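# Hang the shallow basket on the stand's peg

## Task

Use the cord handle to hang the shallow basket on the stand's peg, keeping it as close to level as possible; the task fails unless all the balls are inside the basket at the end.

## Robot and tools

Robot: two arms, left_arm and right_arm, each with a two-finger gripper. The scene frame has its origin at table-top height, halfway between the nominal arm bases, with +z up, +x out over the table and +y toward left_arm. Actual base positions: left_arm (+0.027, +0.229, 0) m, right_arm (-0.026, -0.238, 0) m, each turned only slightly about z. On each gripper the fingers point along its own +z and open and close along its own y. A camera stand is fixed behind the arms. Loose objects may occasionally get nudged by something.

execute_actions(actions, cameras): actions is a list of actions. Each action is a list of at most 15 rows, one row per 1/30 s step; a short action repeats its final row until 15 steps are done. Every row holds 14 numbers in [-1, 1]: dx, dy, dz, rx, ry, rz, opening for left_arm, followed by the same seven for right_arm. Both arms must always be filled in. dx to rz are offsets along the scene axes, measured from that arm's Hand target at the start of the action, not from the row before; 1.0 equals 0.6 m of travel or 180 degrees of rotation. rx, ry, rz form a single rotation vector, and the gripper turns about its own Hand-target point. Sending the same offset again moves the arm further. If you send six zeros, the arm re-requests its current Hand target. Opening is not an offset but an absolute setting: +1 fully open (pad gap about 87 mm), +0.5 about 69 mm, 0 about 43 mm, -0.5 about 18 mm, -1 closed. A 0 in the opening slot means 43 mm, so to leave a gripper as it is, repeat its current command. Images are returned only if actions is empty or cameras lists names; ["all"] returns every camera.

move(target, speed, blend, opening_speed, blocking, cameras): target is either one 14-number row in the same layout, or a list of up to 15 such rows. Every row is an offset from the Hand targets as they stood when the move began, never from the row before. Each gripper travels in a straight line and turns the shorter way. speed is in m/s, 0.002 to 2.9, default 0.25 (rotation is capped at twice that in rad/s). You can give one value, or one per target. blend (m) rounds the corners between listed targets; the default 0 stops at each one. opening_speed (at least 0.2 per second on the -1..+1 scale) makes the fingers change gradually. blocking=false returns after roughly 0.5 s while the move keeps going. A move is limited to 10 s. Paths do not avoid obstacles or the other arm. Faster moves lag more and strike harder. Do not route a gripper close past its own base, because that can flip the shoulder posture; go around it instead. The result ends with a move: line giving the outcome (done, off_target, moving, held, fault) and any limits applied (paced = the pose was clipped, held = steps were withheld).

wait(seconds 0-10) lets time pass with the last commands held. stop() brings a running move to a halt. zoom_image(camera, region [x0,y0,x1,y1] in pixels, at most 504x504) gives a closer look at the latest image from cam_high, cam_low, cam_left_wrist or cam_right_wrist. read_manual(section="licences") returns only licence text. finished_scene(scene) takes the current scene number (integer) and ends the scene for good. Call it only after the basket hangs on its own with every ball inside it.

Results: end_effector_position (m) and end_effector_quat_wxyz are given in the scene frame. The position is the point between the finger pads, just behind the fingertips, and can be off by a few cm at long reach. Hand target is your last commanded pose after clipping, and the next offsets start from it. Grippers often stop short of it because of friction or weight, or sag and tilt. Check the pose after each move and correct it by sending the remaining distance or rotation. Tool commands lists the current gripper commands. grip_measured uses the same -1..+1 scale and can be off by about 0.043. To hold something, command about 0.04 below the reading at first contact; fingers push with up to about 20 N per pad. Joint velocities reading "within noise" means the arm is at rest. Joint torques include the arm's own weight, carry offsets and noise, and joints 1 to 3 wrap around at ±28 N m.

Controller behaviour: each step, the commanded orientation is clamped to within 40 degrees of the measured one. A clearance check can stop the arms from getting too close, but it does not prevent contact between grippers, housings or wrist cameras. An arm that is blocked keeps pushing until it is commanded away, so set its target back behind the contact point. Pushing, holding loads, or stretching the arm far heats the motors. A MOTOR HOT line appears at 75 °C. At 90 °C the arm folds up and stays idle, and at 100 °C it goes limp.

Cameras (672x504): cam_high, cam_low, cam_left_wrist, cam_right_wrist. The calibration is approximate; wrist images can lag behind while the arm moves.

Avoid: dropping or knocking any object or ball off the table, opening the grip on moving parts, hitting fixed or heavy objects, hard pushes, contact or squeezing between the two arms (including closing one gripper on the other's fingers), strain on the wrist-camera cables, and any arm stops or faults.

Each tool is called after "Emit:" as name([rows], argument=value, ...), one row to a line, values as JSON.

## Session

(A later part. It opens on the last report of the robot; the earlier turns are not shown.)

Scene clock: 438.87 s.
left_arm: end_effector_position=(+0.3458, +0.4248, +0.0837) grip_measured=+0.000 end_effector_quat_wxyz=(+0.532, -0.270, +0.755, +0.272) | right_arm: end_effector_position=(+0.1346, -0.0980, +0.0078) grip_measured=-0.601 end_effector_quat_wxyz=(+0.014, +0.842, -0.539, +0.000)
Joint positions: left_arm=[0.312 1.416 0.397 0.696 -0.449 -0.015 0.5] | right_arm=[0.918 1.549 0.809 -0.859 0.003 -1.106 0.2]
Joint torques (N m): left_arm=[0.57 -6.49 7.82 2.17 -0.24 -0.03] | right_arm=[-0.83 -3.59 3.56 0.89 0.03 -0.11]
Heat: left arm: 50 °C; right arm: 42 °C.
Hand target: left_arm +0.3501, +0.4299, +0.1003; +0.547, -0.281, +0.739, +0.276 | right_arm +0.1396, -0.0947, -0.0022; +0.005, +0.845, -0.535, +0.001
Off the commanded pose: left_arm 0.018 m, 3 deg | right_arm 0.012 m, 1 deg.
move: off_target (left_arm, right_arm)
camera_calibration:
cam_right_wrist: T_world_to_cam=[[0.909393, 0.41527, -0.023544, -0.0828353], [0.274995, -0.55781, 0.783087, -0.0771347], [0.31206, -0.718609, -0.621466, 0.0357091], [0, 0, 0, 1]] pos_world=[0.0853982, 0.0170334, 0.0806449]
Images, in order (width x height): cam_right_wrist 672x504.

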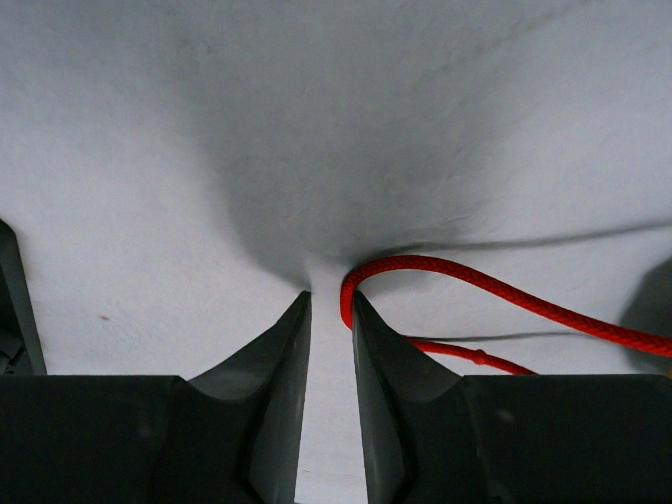

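Emit:
move([
  [0,0,0,0,0,0,0,0,0,0.08,0,0,0,-0.4],
  [0,0,0,0,0,0,0,-0.006,0.025,0.06,0,0,-0.222,-0.3],
  [0,0,0,0,0,0,0,-0.006,0.025,0.03,0,0,-0.222,-0.3],
], speed=0.1, cameras=["cam_right_wrist"])

Scene clock: 454.50 s.
left_arm: end_effector_position=(+0.3458, +0.4248, +0.0837) grip_measured=+0.000 end_effector_quat_wxyz=(+0.532, -0.270, +0.755, +0.272) | right_arm: end_effector_position=(+0.1400, -0.0736, +0.0248) grip_measured=-0.300 end_effector_quat_wxyz=(+0.010, -0.618, +0.786, +0.004)
Joint positions: left_arm=[0.312 1.416 0.397 0.696 -0.449 -0.015 0.5] | right_arm=[0.882 1.624 0.968 -0.893 -0.004 -0.472 0.35]
Joint torques (N m): left_arm=[0.55 -6.49 7.84 2.17 -0.24 -0.03] | right_arm=[-0.7 -4.21 3.88 0.44 0.07 0.18]
Heat: left arm: 50 °C; right arm: 42 °C.
Hand target: left_arm +0.3501, +0.4299, +0.1003; +0.547, -0.281, +0.739, +0.276 | right_arm +0.1361, -0.0797, +0.0159; -0.005, -0.611, +0.792, +0.000
Off the commanded pose: left_arm 0.018 m, 3 deg | right_arm 0.012 m, 2 deg.
move: off_target (left_arm, right_arm)
camera_calibration:
cam_right_wrist: T_world_to_cam=[[0.970703, -0.24019, 0.00664432, -0.155062], [-0.161055, -0.629871, 0.759818, -0.0219693], [-0.178315, -0.738628, -0.650102, 0.130016], [0, 0, 0, 1]] pos_world=[0.170164, 0.0449511, 0.102246]
Images, in order (width x height): cam_right_wrist 672x504.

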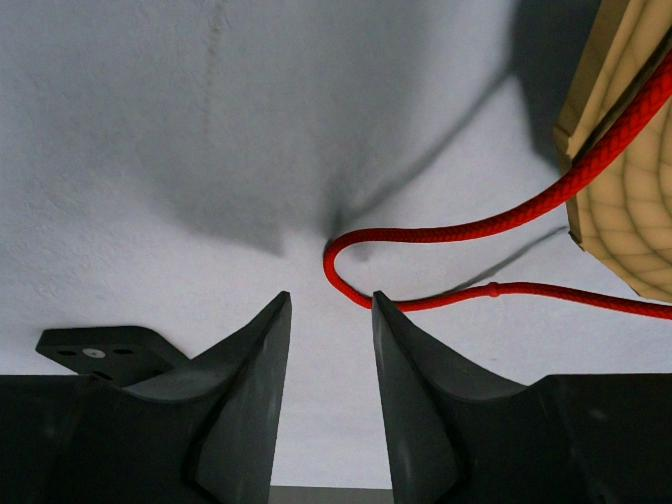

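Emit:
move(target=[0,0,0,0,0,0,0,-0.005,-0.01,-0.024,0,0,0,-0.3], speed=0.06, cameras=["cam_right_wrist"])

Scene clock: 475.43 s.
left_arm: end_effector_position=(+0.3458, +0.4248, +0.0837) grip_measured=+0.000 end_effector_quat_wxyz=(+0.532, -0.270, +0.755, +0.272) | right_arm: end_effector_position=(+0.1361, -0.0800, +0.0101) grip_measured=-0.300 end_effector_quat_wxyz=(+0.010, -0.615, +0.788, +0.004)
Joint positions: left_arm=[0.312 1.416 0.397 0.696 -0.449 -0.015 0.5] | right_arm=[0.876 1.624 0.903 -0.828 -0.004 -0.472 0.35]
Joint torques (N m): left_arm=[0.57 -6.52 7.8 2.17 -0.24 -0.04] | right_arm=[-1.05 -3.74 4.16 0.47 0.09 0.08]
Heat: left arm: 50 °C; right arm: 40 °C.
Hand target: left_arm +0.3501, +0.4299, +0.1003; +0.547, -0.281, +0.739, +0.276 | right_arm +0.1331, -0.0856, +0.0015; -0.005, -0.611, +0.792, +0.000
Off the commanded pose: left_arm 0.018 m, 3 deg | right_arm 0.011 m, 2 deg.
move: off_target (left_arm, right_arm)
camera_calibration:
cam_right_wrist: T_world_to_cam=[[0.969311, -0.245758, 0.00626047, -0.153057], [-0.164255, -0.628484, 0.760282, -0.0149421], [-0.182911, -0.737978, -0.649563, 0.115659], [0, 0, 0, 1]] pos_world=[0.167061, 0.0383482, 0.0874464]
Images, in order (width x height): cam_right_wrist 672x504.

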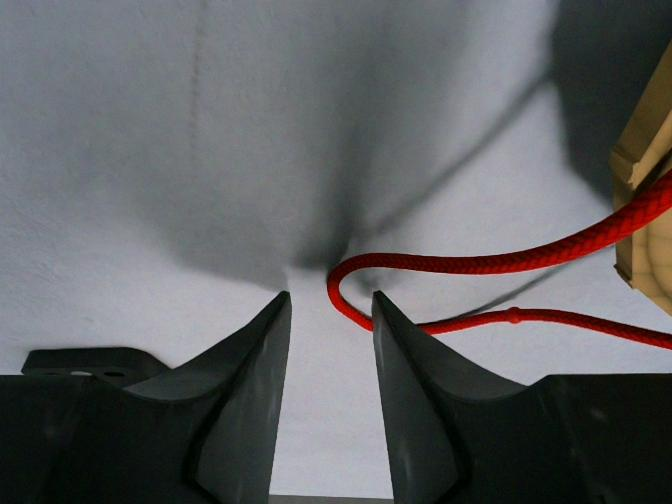

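Emit:
move([
  [0,0,0,0,0,0,0,0.0015,0.0005,-0.012,0,0,0,-0.3],
  [0,0,0,0,0,0,0,0.0015,0.0005,-0.010,0,0,0,-1],
], speed=0.05, opening_speed=0.4, cameras=["cam_right_wrist"])

Scene clock: 481.80 s.
left_arm: end_effector_position=(+0.3458, +0.4248, +0.0837) grip_measured=+0.000 end_effector_quat_wxyz=(+0.532, -0.270, +0.755, +0.272) | right_arm: end_effector_position=(+0.1423, -0.0792, +0.0072) grip_measured=-0.938 end_effector_quat_wxyz=(+0.018, -0.613, +0.790, -0.003)
Joint positions: left_arm=[0.312 1.416 0.397 0.696 -0.449 -0.015 0.5] | right_arm=[0.872 1.635 0.902 -0.803 0.013 -0.472 0.031]
Joint torques (N m): left_arm=[0.57 -6.52 7.82 2.18 -0.24 -0.03] | right_arm=[-0.59 -3.63 3.3 0.42 -0.14 0.07]
Heat: left arm: 50 °C; right arm: 40 °C.
Hand target: left_arm +0.3501, +0.4299, +0.1003; +0.547, -0.281, +0.739, +0.276 | right_arm +0.1340, -0.0854, -0.0045; -0.005, -0.611, +0.792, +0.000
Off the commanded pose: left_arm 0.018 m, 3 deg | right_arm 0.016 m, 3 deg.
move: off_target (left_arm, right_arm); target 2's new opening was sent with right_arm's hand 0.014 m and 2 deg from that target
camera_calibration:
cam_right_wrist: T_world_to_cam=[[0.967686, -0.250608, 0.0279325, -0.159175], [-0.184102, -0.626462, 0.757398, -0.00827848], [-0.172312, -0.738066, -0.652356, 0.114111], [0, 0, 0, 1]] pos_world=[0.17217, 0.039145, 0.0851575]
Images, in order (width x height): cam_right_wrist 672x504.

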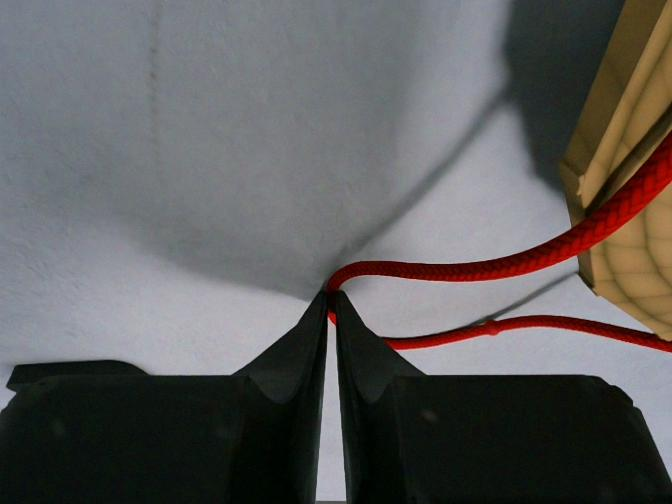

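Emit:
move([
  [0,0,0,0,0,0,0,0.0517,0.0257,0.1325,-0.003,-0.077,0.031,-1],
  [0,0,0,0,0,0,0,0.1433,0.0673,0.2325,-0.007,-0.2,0.08,-1],
  [0,0,0,0,0,0,0,0.255,0.1123,0.324,-0.0107,-0.3075,0.1229,-1],
  [0,0,0,0,0,0,0,0.255,0.107,0.4575,-0.0107,-0.3075,0.1229,-1],
], speed=0.1, blend=[0.03,0.03,0.02,0], cameras=["cam_high","cam_low","cam_right_wrist"])

Emit:
zoom_image(camera="cam_low", region=[330, 150, 470, 290])

Scene clock: 498.30 s.
left_arm: end_effector_position=(+0.3458, +0.4248, +0.0837) grip_measured=+0.000 end_effector_quat_wxyz=(+0.532, -0.270, +0.755, +0.272) | right_arm: end_effector_position=(+0.2870, -0.0154, +0.2589) grip_measured=-0.938 end_effector_quat_wxyz=(-0.352, +0.678, -0.577, +0.289)
Joint positions: left_arm=[0.312 1.416 0.397 0.696 -0.449 -0.015 0.5] | right_arm=[0.986 1.456 1.372 -0.711 0.61 -1.025 0.031]
Joint torques (N m): left_arm=[0.57 -6.5 7.8 2.17 -0.24 -0.03] | right_arm=[-1.05 -6.78 9.72 1.45 0.38 -0.04]
Heat: left arm: 50 °C; right arm: 41 °C.
Hand target: left_arm +0.3501, +0.4299, +0.1003; +0.547, -0.281, +0.739, +0.276 | right_arm +0.2870, -0.0211, +0.2698; -0.351, +0.676, -0.577, +0.295
Off the commanded pose: left_arm 0.018 m, 3 deg | right_arm 0.013 m, 1 deg.
move: off_target (left_arm, right_arm)
camera_calibration:
cam_right_wrist: T_world_to_cam=[[0.578742, 0.0838222, 0.811191, -0.376275], [-0.512455, -0.736402, 0.441704, 0.0421082], [0.634387, -0.671332, -0.383232, 0.050127], [0, 0, 0, 1]] pos_world=[0.207545, 0.0962006, 0.305842]
Images, in order (width x height): cam_high 672x504, cam_low 672x504, cam_right_wrist 672x504.

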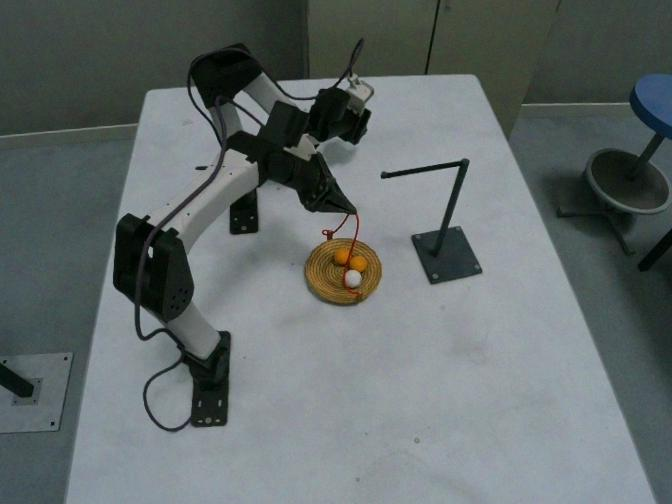

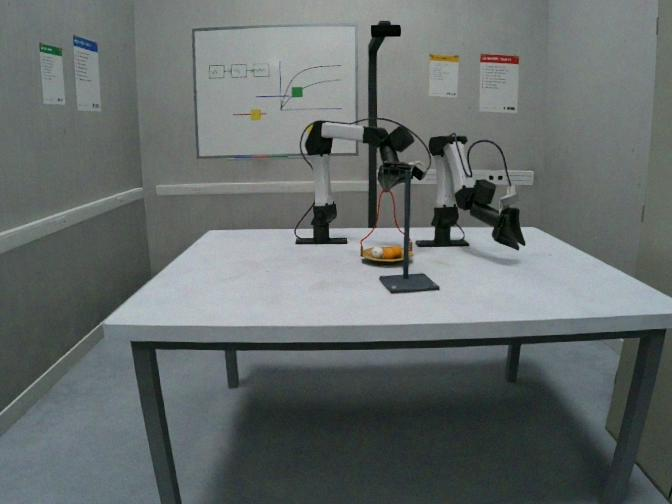

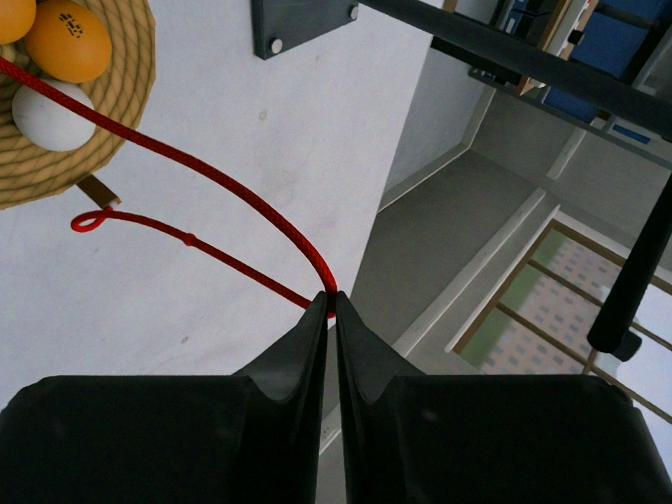

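Scaled by 3.600 from the camera's 672x504 image, which has a finer 960x720 frame.

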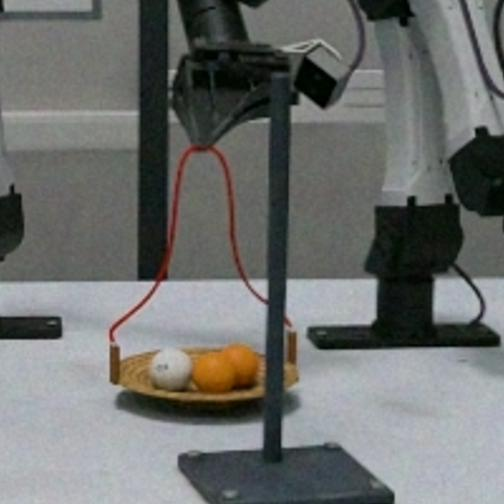

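Emit:
move(target=[0,0,0,0,0,0,0,0,-0.003,0.03,0,0,0,-1], speed=0.05, cameras=["cam_low"])

Emit:
zoom_image(camera="cam_low", region=[330, 150, 470, 290])

Scene clock: 503.47 s.
left_arm: end_effector_position=(+0.3458, +0.4248, +0.0837) grip_measured=+0.000 end_effector_quat_wxyz=(+0.532, -0.270, +0.755, +0.272) | right_arm: end_effector_position=(+0.2865, -0.0183, +0.2802) grip_measured=-0.938 end_effector_quat_wxyz=(-0.356, +0.675, -0.578, +0.289)
Joint positions: left_arm=[0.312 1.416 0.397 0.696 -0.449 -0.015 0.5] | right_arm=[0.982 1.456 1.453 -0.78 0.61 -1.026 0.031]
Joint torques (N m): left_arm=[0.55 -6.5 7.8 2.17 -0.24 -0.03] | right_arm=[-0.92 -5.57 9.85 1.44 0.31 -0.08]
Heat: left arm: 50 °C; right arm: 41 °C.
Hand target: left_arm +0.3501, +0.4299, +0.1003; +0.547, -0.281, +0.739, +0.276 | right_arm +0.2870, -0.0229, +0.2879; -0.351, +0.676, -0.577, +0.295
Off the commanded pose: left_arm 0.018 m, 3 deg | right_arm 0.009 m, 1 deg.
move: off_target (left_arm)
Images, in order (width x height): cam_low 672x504.

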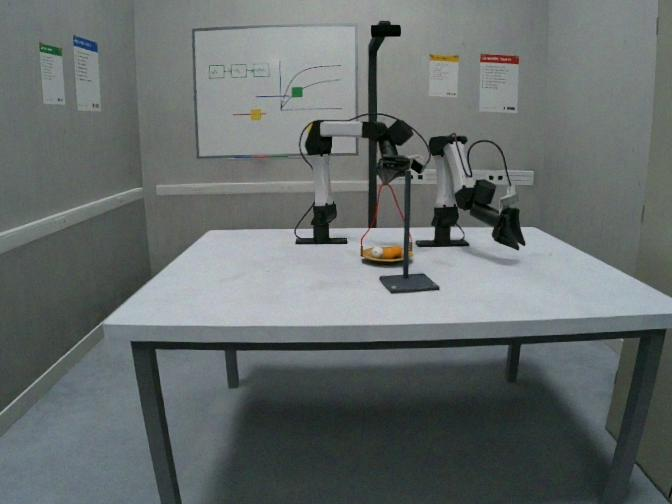

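Scaled by 3.600 from the camera's 672x504 image, which has a finer 960x720 frame.

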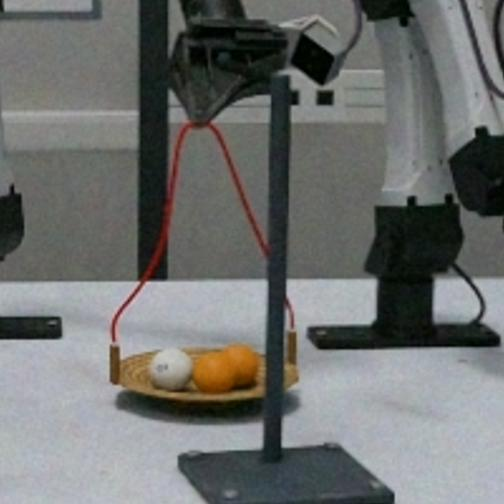

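Emit:
move(target=[0,0,0,0,0,0,0,0,-0.001,0.012,0,0,0,-1], speed=0.04, cameras=["cam_low"])

Emit:
zoom_image(camera="cam_low", region=[330, 150, 470, 290])

Scene clock: 508.80 s.
left_arm: end_effector_position=(+0.3458, +0.4248, +0.0837) grip_measured=+0.000 end_effector_quat_wxyz=(+0.532, -0.270, +0.755, +0.272) | right_arm: end_effector_position=(+0.2854, -0.0199, +0.2881) grip_measured=-0.938 end_effector_quat_wxyz=(-0.357, +0.675, -0.578, +0.289)
Joint positions: left_arm=[0.312 1.416 0.397 0.696 -0.449 -0.015 0.5] | right_arm=[0.982 1.456 1.485 -0.812 0.61 -1.026 0.031]
Joint torques (N m): left_arm=[0.57 -6.5 7.82 2.17 -0.23 -0.03] | right_arm=[-1.18 -5.11 9.92 1.52 0.27 -0.08]
Heat: left arm: 51 °C; right arm: 42 °C.
Hand target: left_arm +0.3501, +0.4299, +0.1003; +0.547, -0.281, +0.739, +0.276 | right_arm +0.2870, -0.0235, +0.2950; -0.351, +0.676, -0.577, +0.295
Off the commanded pose: left_arm 0.018 m, 3 deg | right_arm 0.008 m, 1 deg.
move: off_target (left_arm)
Images, in order (width x height): cam_low 672x504.

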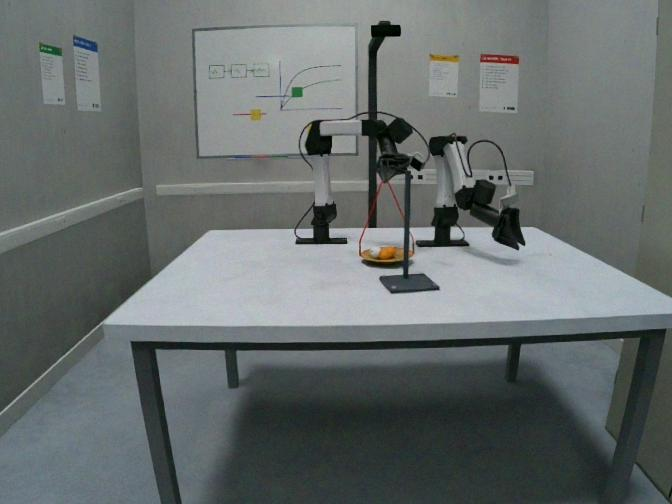

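Scaled by 3.600 from the camera's 672x504 image, which has a finer 960x720 frame.

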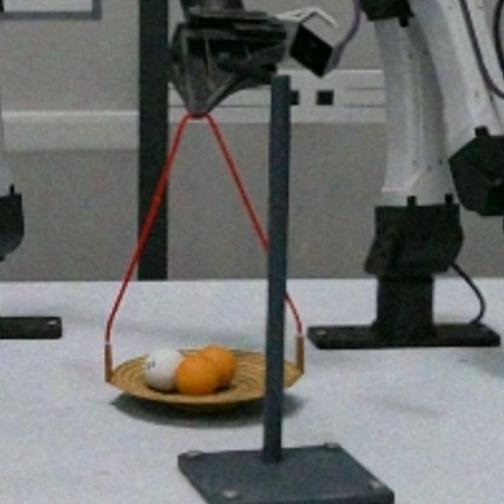

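Emit:
move(target=[0,0,0,0,0,0,0,0.0,-0.001,0.018,0,0,0,-1], speed=0.04, cameras=["cam_low"])

Emit:
wait(seconds=1.5, cameras=["cam_low","cam_high"])

Emit:
zoom_image(camera="cam_low", region=[330, 150, 470, 290])

Emit:
zoom_image(camera="cam_high", region=[270, 170, 410, 320])

Scene clock: 516.30 s.
left_arm: end_effector_position=(+0.3458, +0.4248, +0.0837) grip_measured=+0.000 end_effector_quat_wxyz=(+0.532, -0.270, +0.755, +0.272) | right_arm: end_effector_position=(+0.2835, -0.0242, +0.2999) grip_measured=-0.938 end_effector_quat_wxyz=(-0.354, +0.675, -0.578, +0.290)
Joint positions: left_arm=[0.312 1.416 0.397 0.696 -0.449 -0.015 0.5] | right_arm=[0.979 1.456 1.536 -0.867 0.609 -1.026 0.031]
Joint torques (N m): left_arm=[0.57 -6.52 7.8 2.18 -0.23 -0.03] | right_arm=[-0.83 -3.99 10.41 1.65 0.32 -0.07]
Heat: left arm: 51 °C; right arm: 43 °C.
Hand target: left_arm +0.3501, +0.4299, +0.1003; +0.547, -0.281, +0.739, +0.276 | right_arm +0.2870, -0.0241, +0.3058; -0.351, +0.676, -0.577, +0.295
Off the commanded pose: left_arm 0.018 m, 3 deg | right_arm 0.007 m, 1 deg.
move: off_target (left_arm)
Images, in order (width x height): cam_low 672x504.

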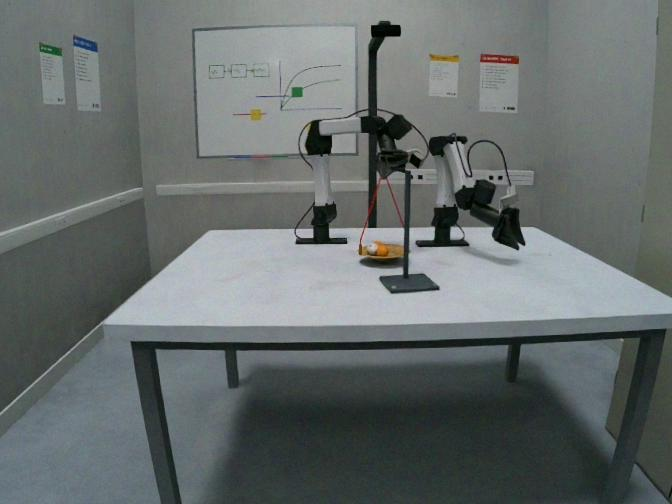

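Scene clock: 517.80 s.
left_arm: end_effector_position=(+0.3458, +0.4248, +0.0837) grip_measured=+0.000 end_effector_quat_wxyz=(+0.532, -0.270, +0.755, +0.272) | right_arm: end_effector_position=(+0.2834, -0.0243, +0.2997) grip_measured=-0.938 end_effector_quat_wxyz=(-0.354, +0.675, -0.578, +0.290)
Joint positions: left_arm=[0.312 1.416 0.397 0.696 -0.449 -0.015 0.5] | right_arm=[0.979 1.456 1.536 -0.868 0.609 -1.026 0.031]
Joint torques (N m): left_arm=[0.59 -6.5 7.82 2.18 -0.23 -0.03] | right_arm=[-1.01 -3.97 10.15 1.58 0.34 -0.08]
Heat: left arm: 51 °C; right arm: 43 °C.
Hand target: left_arm +0.3501, +0.4299, +0.1003; +0.547, -0.281, +0.739, +0.276 | right_arm +0.2870, -0.0241, +0.3058; -0.351, +0.676, -0.577, +0.295
Tool commands: left_gripper/opening=+0.0 right_gripper/opening=-1.0
Off the commanded pose: left_arm 0.018 m, 3 deg | right_arm 0.007 m, 1 deg.
wait: 1.50 s; at rest by 0.17 s
Images, in order (width x height): cam_high 672x504, cam_low 672x504.

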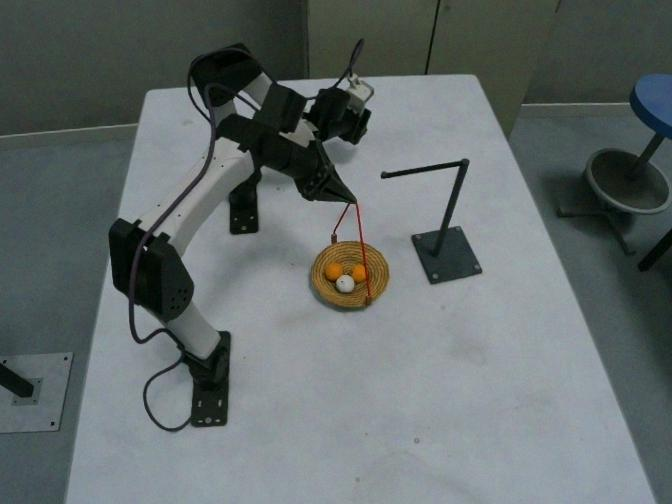

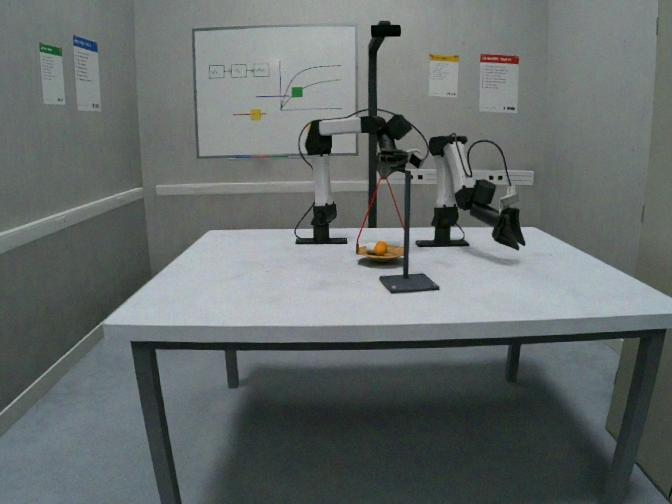

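Scaled by 3.600 from the camera's 672x504 image, which has a finer 960x720 frame.

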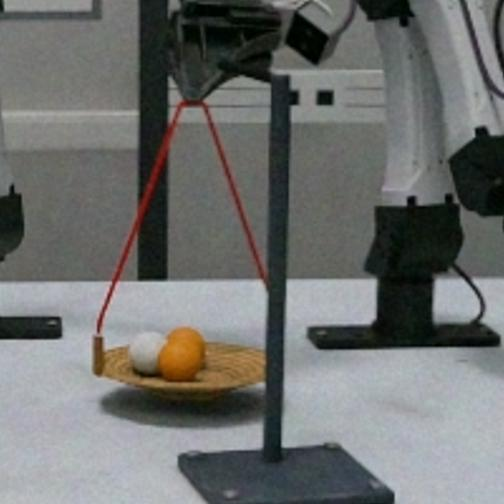

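Scaled by 3.360 from the camera's 672x504 image, which has a finer 960x720 frame.

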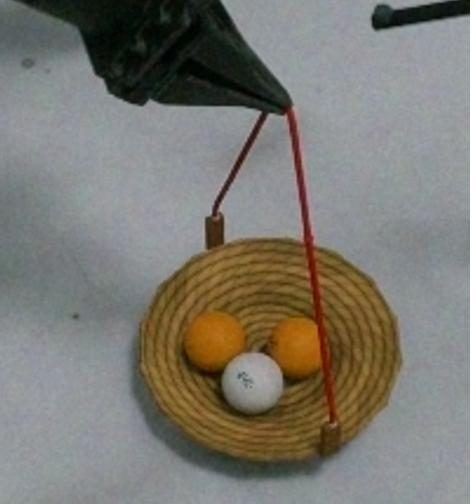

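Emit:
move(target=[0,0,0,0,0,0,0,-0.015,0.0,0.125,0.0096,-0.0547,0,-1], speed=0.06, cameras=["cam_low","cam_high","cam_right_wrist"])

Emit:
zoom_image(camera="cam_low", region=[330, 120, 470, 290])

Emit:
zoom_image(camera="cam_high", region=[300, 130, 480, 310])

Scene clock: 583.40 s.
left_arm: end_effector_position=(+0.3458, +0.4248, +0.0837) grip_measured=+0.000 end_effector_quat_wxyz=(+0.532, -0.270, +0.755, +0.272) | right_arm: end_effector_position=(+0.2792, -0.0193, +0.3659) grip_measured=-0.938 end_effector_quat_wxyz=(-0.404, +0.650, -0.552, +0.330)
Joint positions: left_arm=[0.312 1.416 0.397 0.696 -0.449 -0.015 0.5] | right_arm=[1.036 1.456 1.691 -0.883 0.719 -1.089 0.031]
Joint torques (N m): left_arm=[0.55 -6.5 7.82 2.17 -0.23 -0.03] | right_arm=[-0.14 -5.5 9.62 1.77 0.61 -0.11]
Heat: left arm: 51 °C; right arm: 47 °C.
Hand target: left_arm +0.3501, +0.4299, +0.1003; +0.547, -0.281, +0.739, +0.276 | right_arm +0.2781, -0.0242, +0.3808; -0.409, +0.643, -0.549, +0.344
Off the commanded pose: left_arm 0.018 m, 3 deg | right_arm 0.016 m, 2 deg.
move: off_target (left_arm, right_arm)
camera_calibration:
cam_right_wrist: T_world_to_cam=[[0.450389, 0.0604503, 0.890784, -0.451866], [-0.569778, -0.748669, 0.338891, 0.0413557], [0.687388, -0.660182, -0.302749, 0.0494096], [0, 0, 0, 1]] pos_world=[0.193115, 0.0908965, 0.403458]
Images, in order (width x height): cam_high 672x504, cam_low 672x504, cam_right_wrist 672x504.

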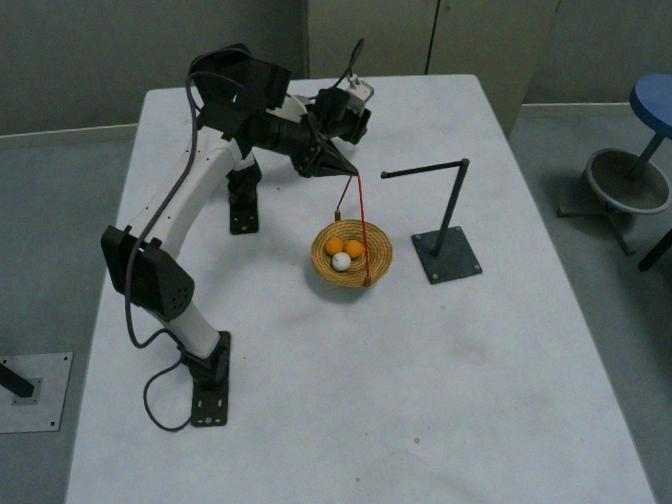

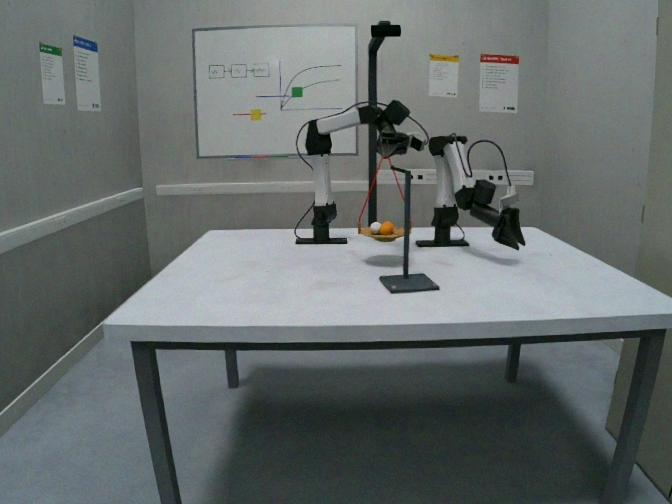

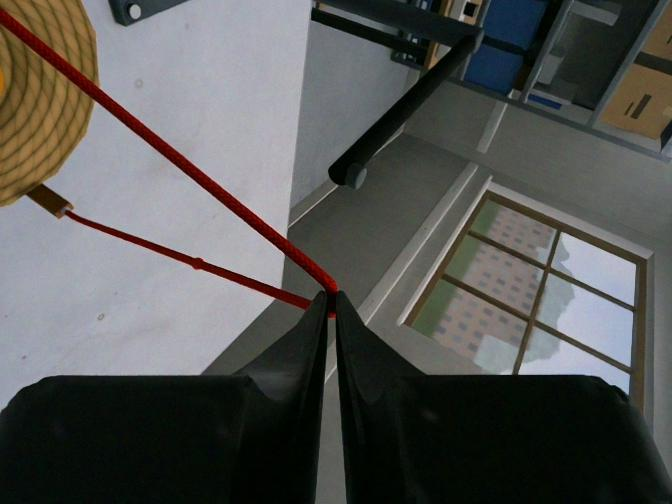

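Scaled by 2.965 from the camera's 672x504 image, which has a finer 960x720 frame.

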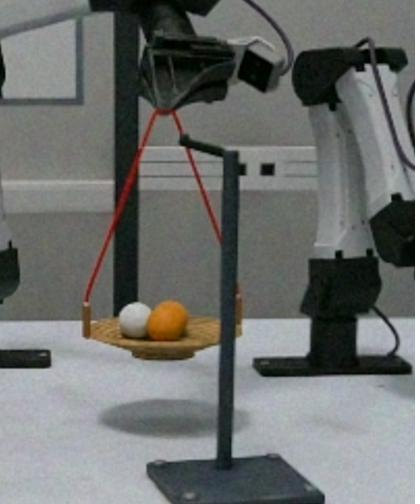

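Scaled by 2.800 from the camera's 672x504 image, which has a finer 960x720 frame.

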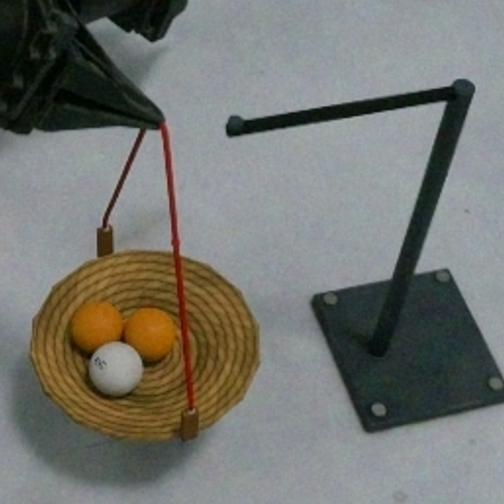

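Emit:
move(target=[0,0,0,0,0,0,0,0.0,0.018,0.008,0,0,0,-1], speed=0.04, cameras=["cam_low","cam_high","cam_right_wrist"])

Emit:
zoom_image(camera="cam_low", region=[350, 130, 430, 210])

Emit:
zoom_image(camera="cam_high", region=[320, 140, 480, 300])

Scene clock: 607.90 s.
left_arm: end_effector_position=(+0.3458, +0.4248, +0.0837) grip_measured=+0.000 end_effector_quat_wxyz=(+0.532, -0.270, +0.755, +0.272) | right_arm: end_effector_position=(+0.2773, -0.0119, +0.3772) grip_measured=-0.938 end_effector_quat_wxyz=(-0.409, +0.650, -0.547, +0.332)
Joint positions: left_arm=[0.312 1.416 0.397 0.696 -0.449 -0.015 0.5] | right_arm=[1.057 1.485 1.756 -0.912 0.735 -1.089 0.031]
Joint torques (N m): left_arm=[0.57 -6.5 7.8 2.17 -0.24 -0.03] | right_arm=[0.01 -4.52 9.98 1.83 0.59 0.05]
Heat: left arm: 51 °C; right arm: 51 °C.
Hand target: left_arm +0.3501, +0.4299, +0.1003; +0.547, -0.281, +0.739, +0.276 | right_arm +0.2780, -0.0133, +0.3857; -0.409, +0.643, -0.549, +0.343
Off the commanded pose: left_arm 0.018 m, 3 deg | right_arm 0.009 m, 2 deg.
move: off_target (left_arm)
camera_calibration:
cam_right_wrist: T_world_to_cam=[[0.438945, 0.0629052, 0.896309, -0.460449], [-0.567961, -0.75355, 0.331031, 0.0443339], [0.696238, -0.654374, -0.29504, 0.0536851], [0, 0, 0, 1]] pos_world=[0.189914, 0.0975026, 0.413868]
Images, in order (width x height): cam_high 672x504, cam_low 672x504, cam_right_wrist 672x504.

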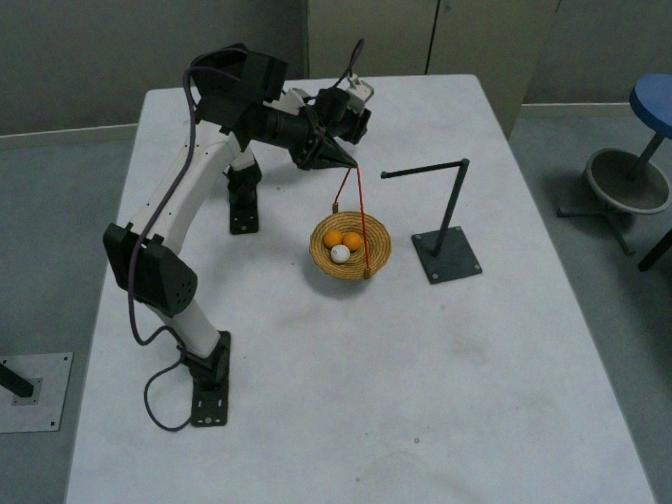

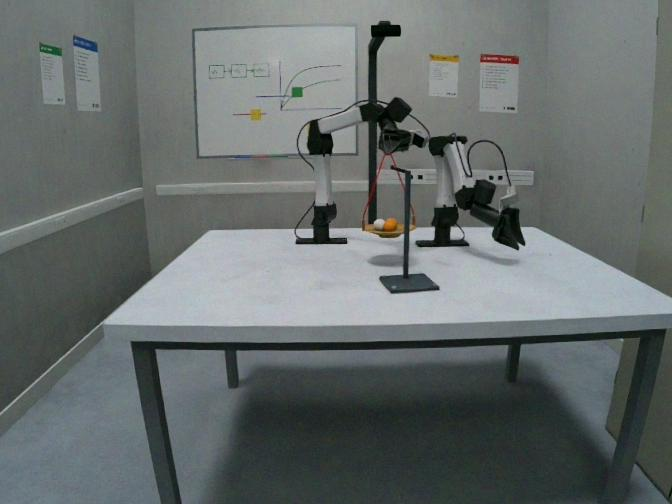

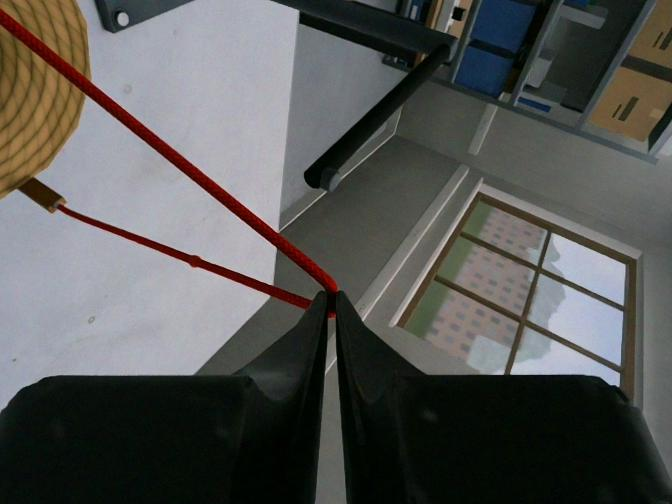

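Scaled by 6.300 from the camera's 672x504 image, which has a finer 960x720 frame.

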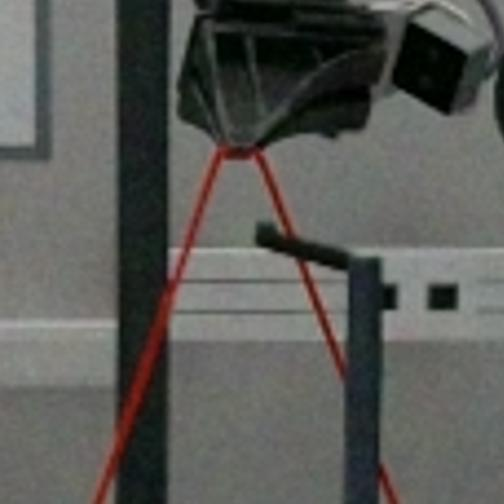

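Scaled by 3.150 from the camera's 672x504 image, which has a finer 960x720 frame.

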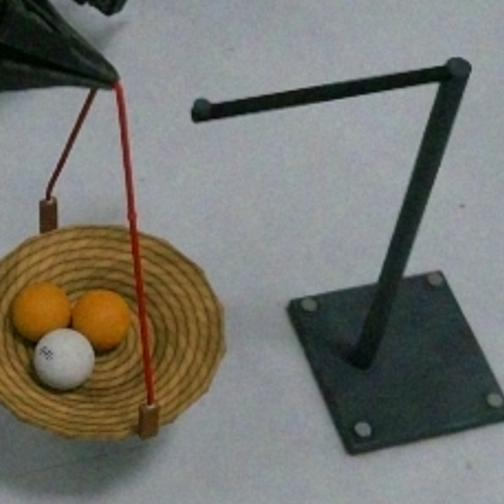

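Emit:
move(target=[0,0,0,0,0,0,0,0.15,0.02,0.0,0,0,0,-1], speed=0.05, cameras=["cam_low","cam_high","cam_right_wrist"])

Emit:
zoom_image(camera="cam_low", region=[340, 130, 460, 260])

Emit:
zoom_image(camera="cam_high", region=[320, 120, 500, 300])

Scene clock: 621.57 s.
left_arm: end_effector_position=(+0.3458, +0.4248, +0.0837) grip_measured=+0.000 end_effector_quat_wxyz=(+0.532, -0.270, +0.755, +0.272) | right_arm: end_effector_position=(+0.3607, -0.0051, +0.3736) grip_measured=-0.938 end_effector_quat_wxyz=(-0.393, +0.653, -0.553, +0.337)
Joint positions: left_arm=[0.312 1.416 0.397 0.696 -0.449 -0.015 0.5] | right_arm=[0.857 1.7 1.957 -0.847 0.587 -1.223 0.031]
Joint torques (N m): left_arm=[0.58 -6.5 7.8 2.17 -0.24 -0.03] | right_arm=[-0.96 -6.31 9.88 2.35 0.26 -0.05]
Heat: left arm: 51 °C; right arm: 51 °C.
Hand target: left_arm +0.3501, +0.4299, +0.1003; +0.547, -0.281, +0.739, +0.276 | right_arm +0.3680, -0.0013, +0.3857; -0.409, +0.643, -0.549, +0.343
Off the commanded pose: left_arm 0.018 m, 3 deg | right_arm 0.015 m, 2 deg.
move: off_target (left_arm, right_arm)
camera_calibration:
cam_right_wrist: T_world_to_cam=[[0.455897, 0.076919, 0.886703, -0.496675], [-0.57583, -0.734166, 0.359749, 0.090218], [0.678659, -0.674598, -0.290412, 0.00349126], [0, 0, 0, 1]] pos_world=[0.276013, 0.106794, 0.408961]
Images, in order (width x height): cam_high 672x504, cam_low 672x504, cam_right_wrist 672x504.

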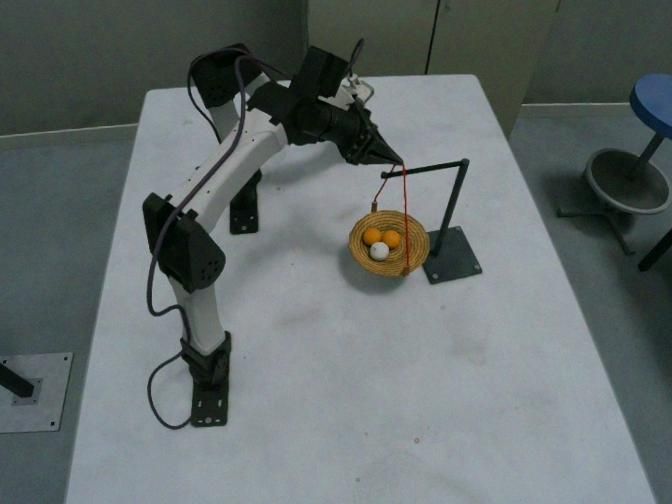

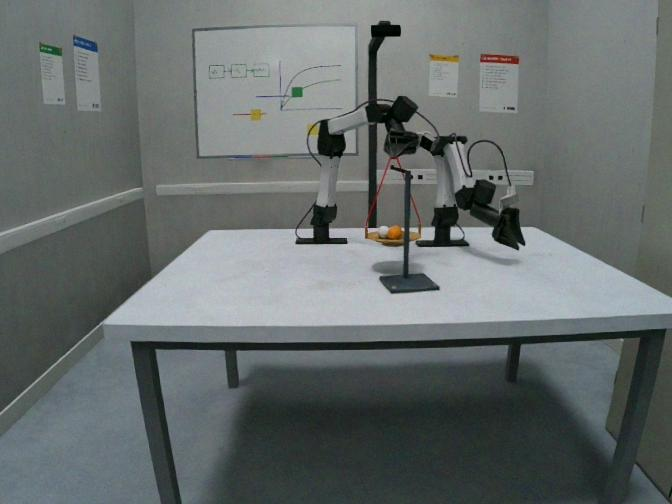

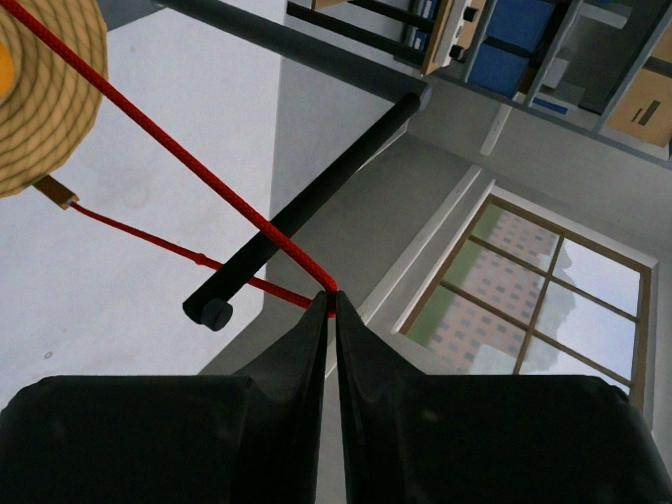

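Scaled by 3.877 from the camera's 672x504 image, which has a finer 960x720 frame.

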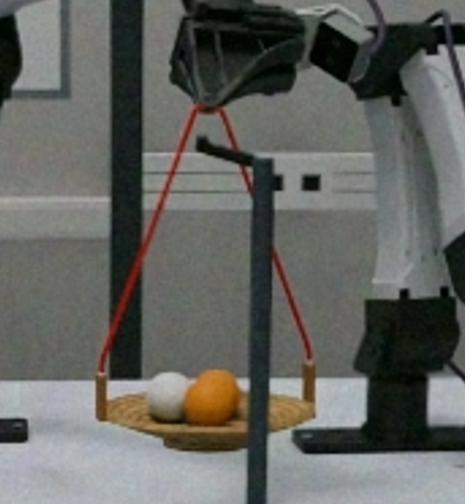

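Scaled by 2.800 from the camera's 672x504 image, which has a finer 960x720 frame.

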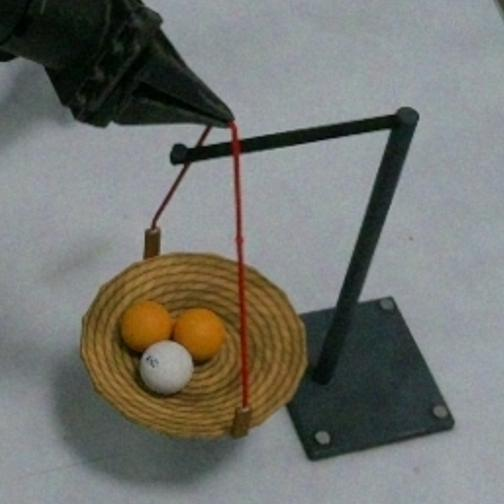

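Emit:
move(target=[0,0,0,0,0,0,0,0.02,0.012,-0.018,0,0,0,-1], speed=0.04, cameras=["cam_low","cam_high","cam_right_wrist"])

Emit:
zoom_image(camera="cam_low", region=[370, 130, 430, 190])

Emit:
zoom_image(camera="cam_high", region=[350, 120, 490, 260])

Scene clock: 638.80 s.
left_arm: end_effector_position=(+0.3458, +0.4248, +0.0837) grip_measured=+0.000 end_effector_quat_wxyz=(+0.532, -0.270, +0.755, +0.272) | right_arm: end_effector_position=(+0.3724, +0.0024, +0.3663) grip_measured=-0.938 end_effector_quat_wxyz=(-0.397, +0.651, -0.552, +0.337)
Joint positions: left_arm=[0.312 1.416 0.397 0.696 -0.449 -0.015 0.5] | right_arm=[0.846 1.732 1.957 -0.803 0.577 -1.23 0.031]
Joint torques (N m): left_arm=[0.57 -6.5 7.82 2.17 -0.24 -0.03] | right_arm=[-0.7 -6.54 9.26 2.41 0.3 -0.07]
Heat: left arm: 52 °C; right arm: 50 °C.
Hand target: left_arm +0.3501, +0.4299, +0.1003; +0.547, -0.281, +0.739, +0.276 | right_arm +0.3800, +0.0059, +0.3751; -0.409, +0.643, -0.549, +0.343
Off the commanded pose: left_arm 0.018 m, 3 deg | right_arm 0.012 m, 2 deg.
move: off_target (left_arm, right_arm)
camera_calibration:
cam_right_wrist: T_world_to_cam=[[0.452049, 0.0721659, 0.889069, -0.49562], [-0.576525, -0.736916, 0.352951, 0.107869], [0.68064, -0.672122, -0.291517, -0.00173179], [0, 0, 0, 1]] pos_world=[0.287413, 0.114093, 0.402063]
Images, in order (width x height): cam_high 672x504, cam_low 672x504, cam_right_wrist 672x504.

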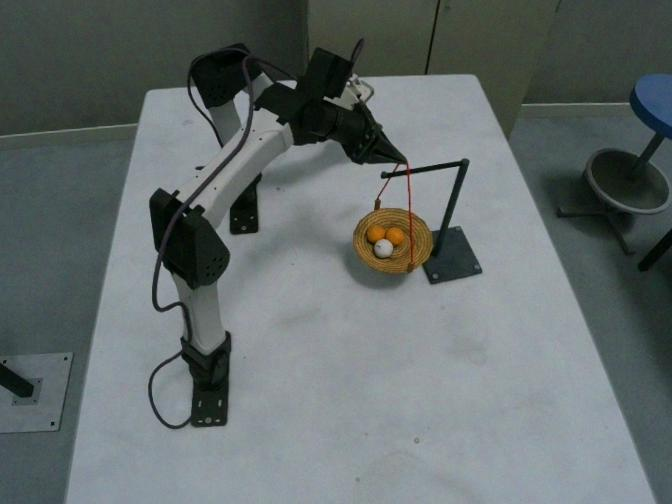

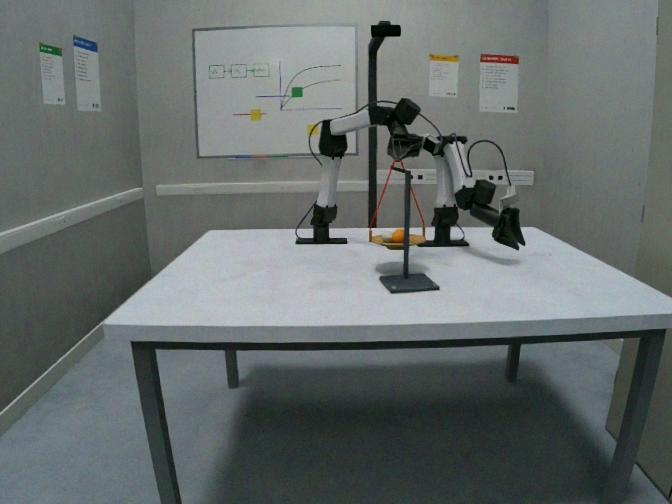

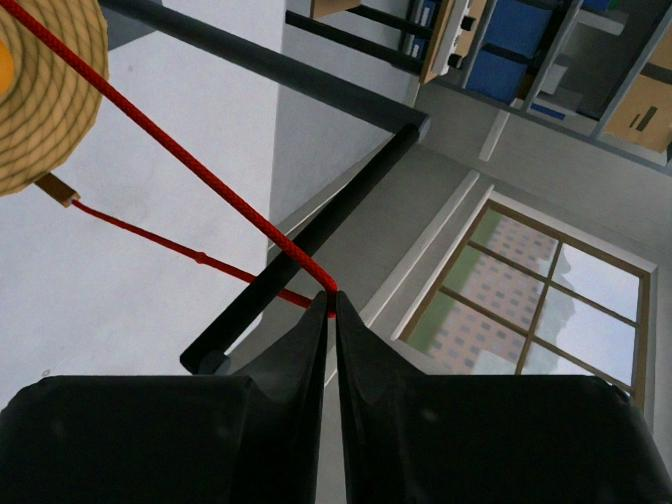

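Scaled by 8.400 from the camera's 672x504 image, which has a finer 960x720 frame.

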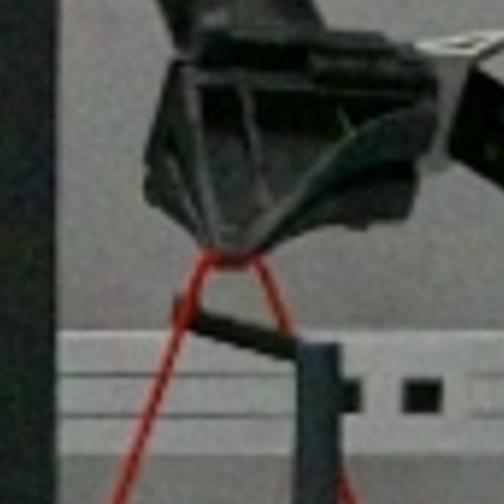

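Scaled by 3.600 from the camera's 672x504 image, which has a finer 960x720 frame.

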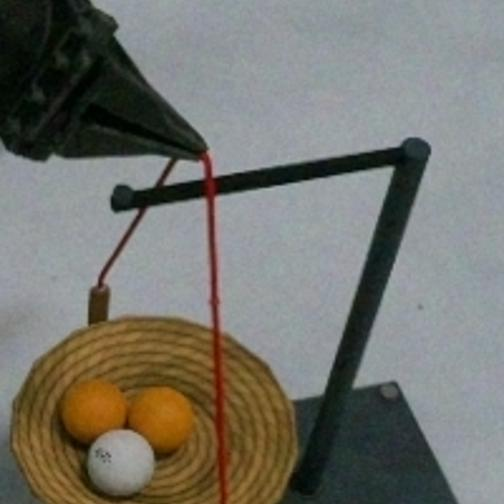

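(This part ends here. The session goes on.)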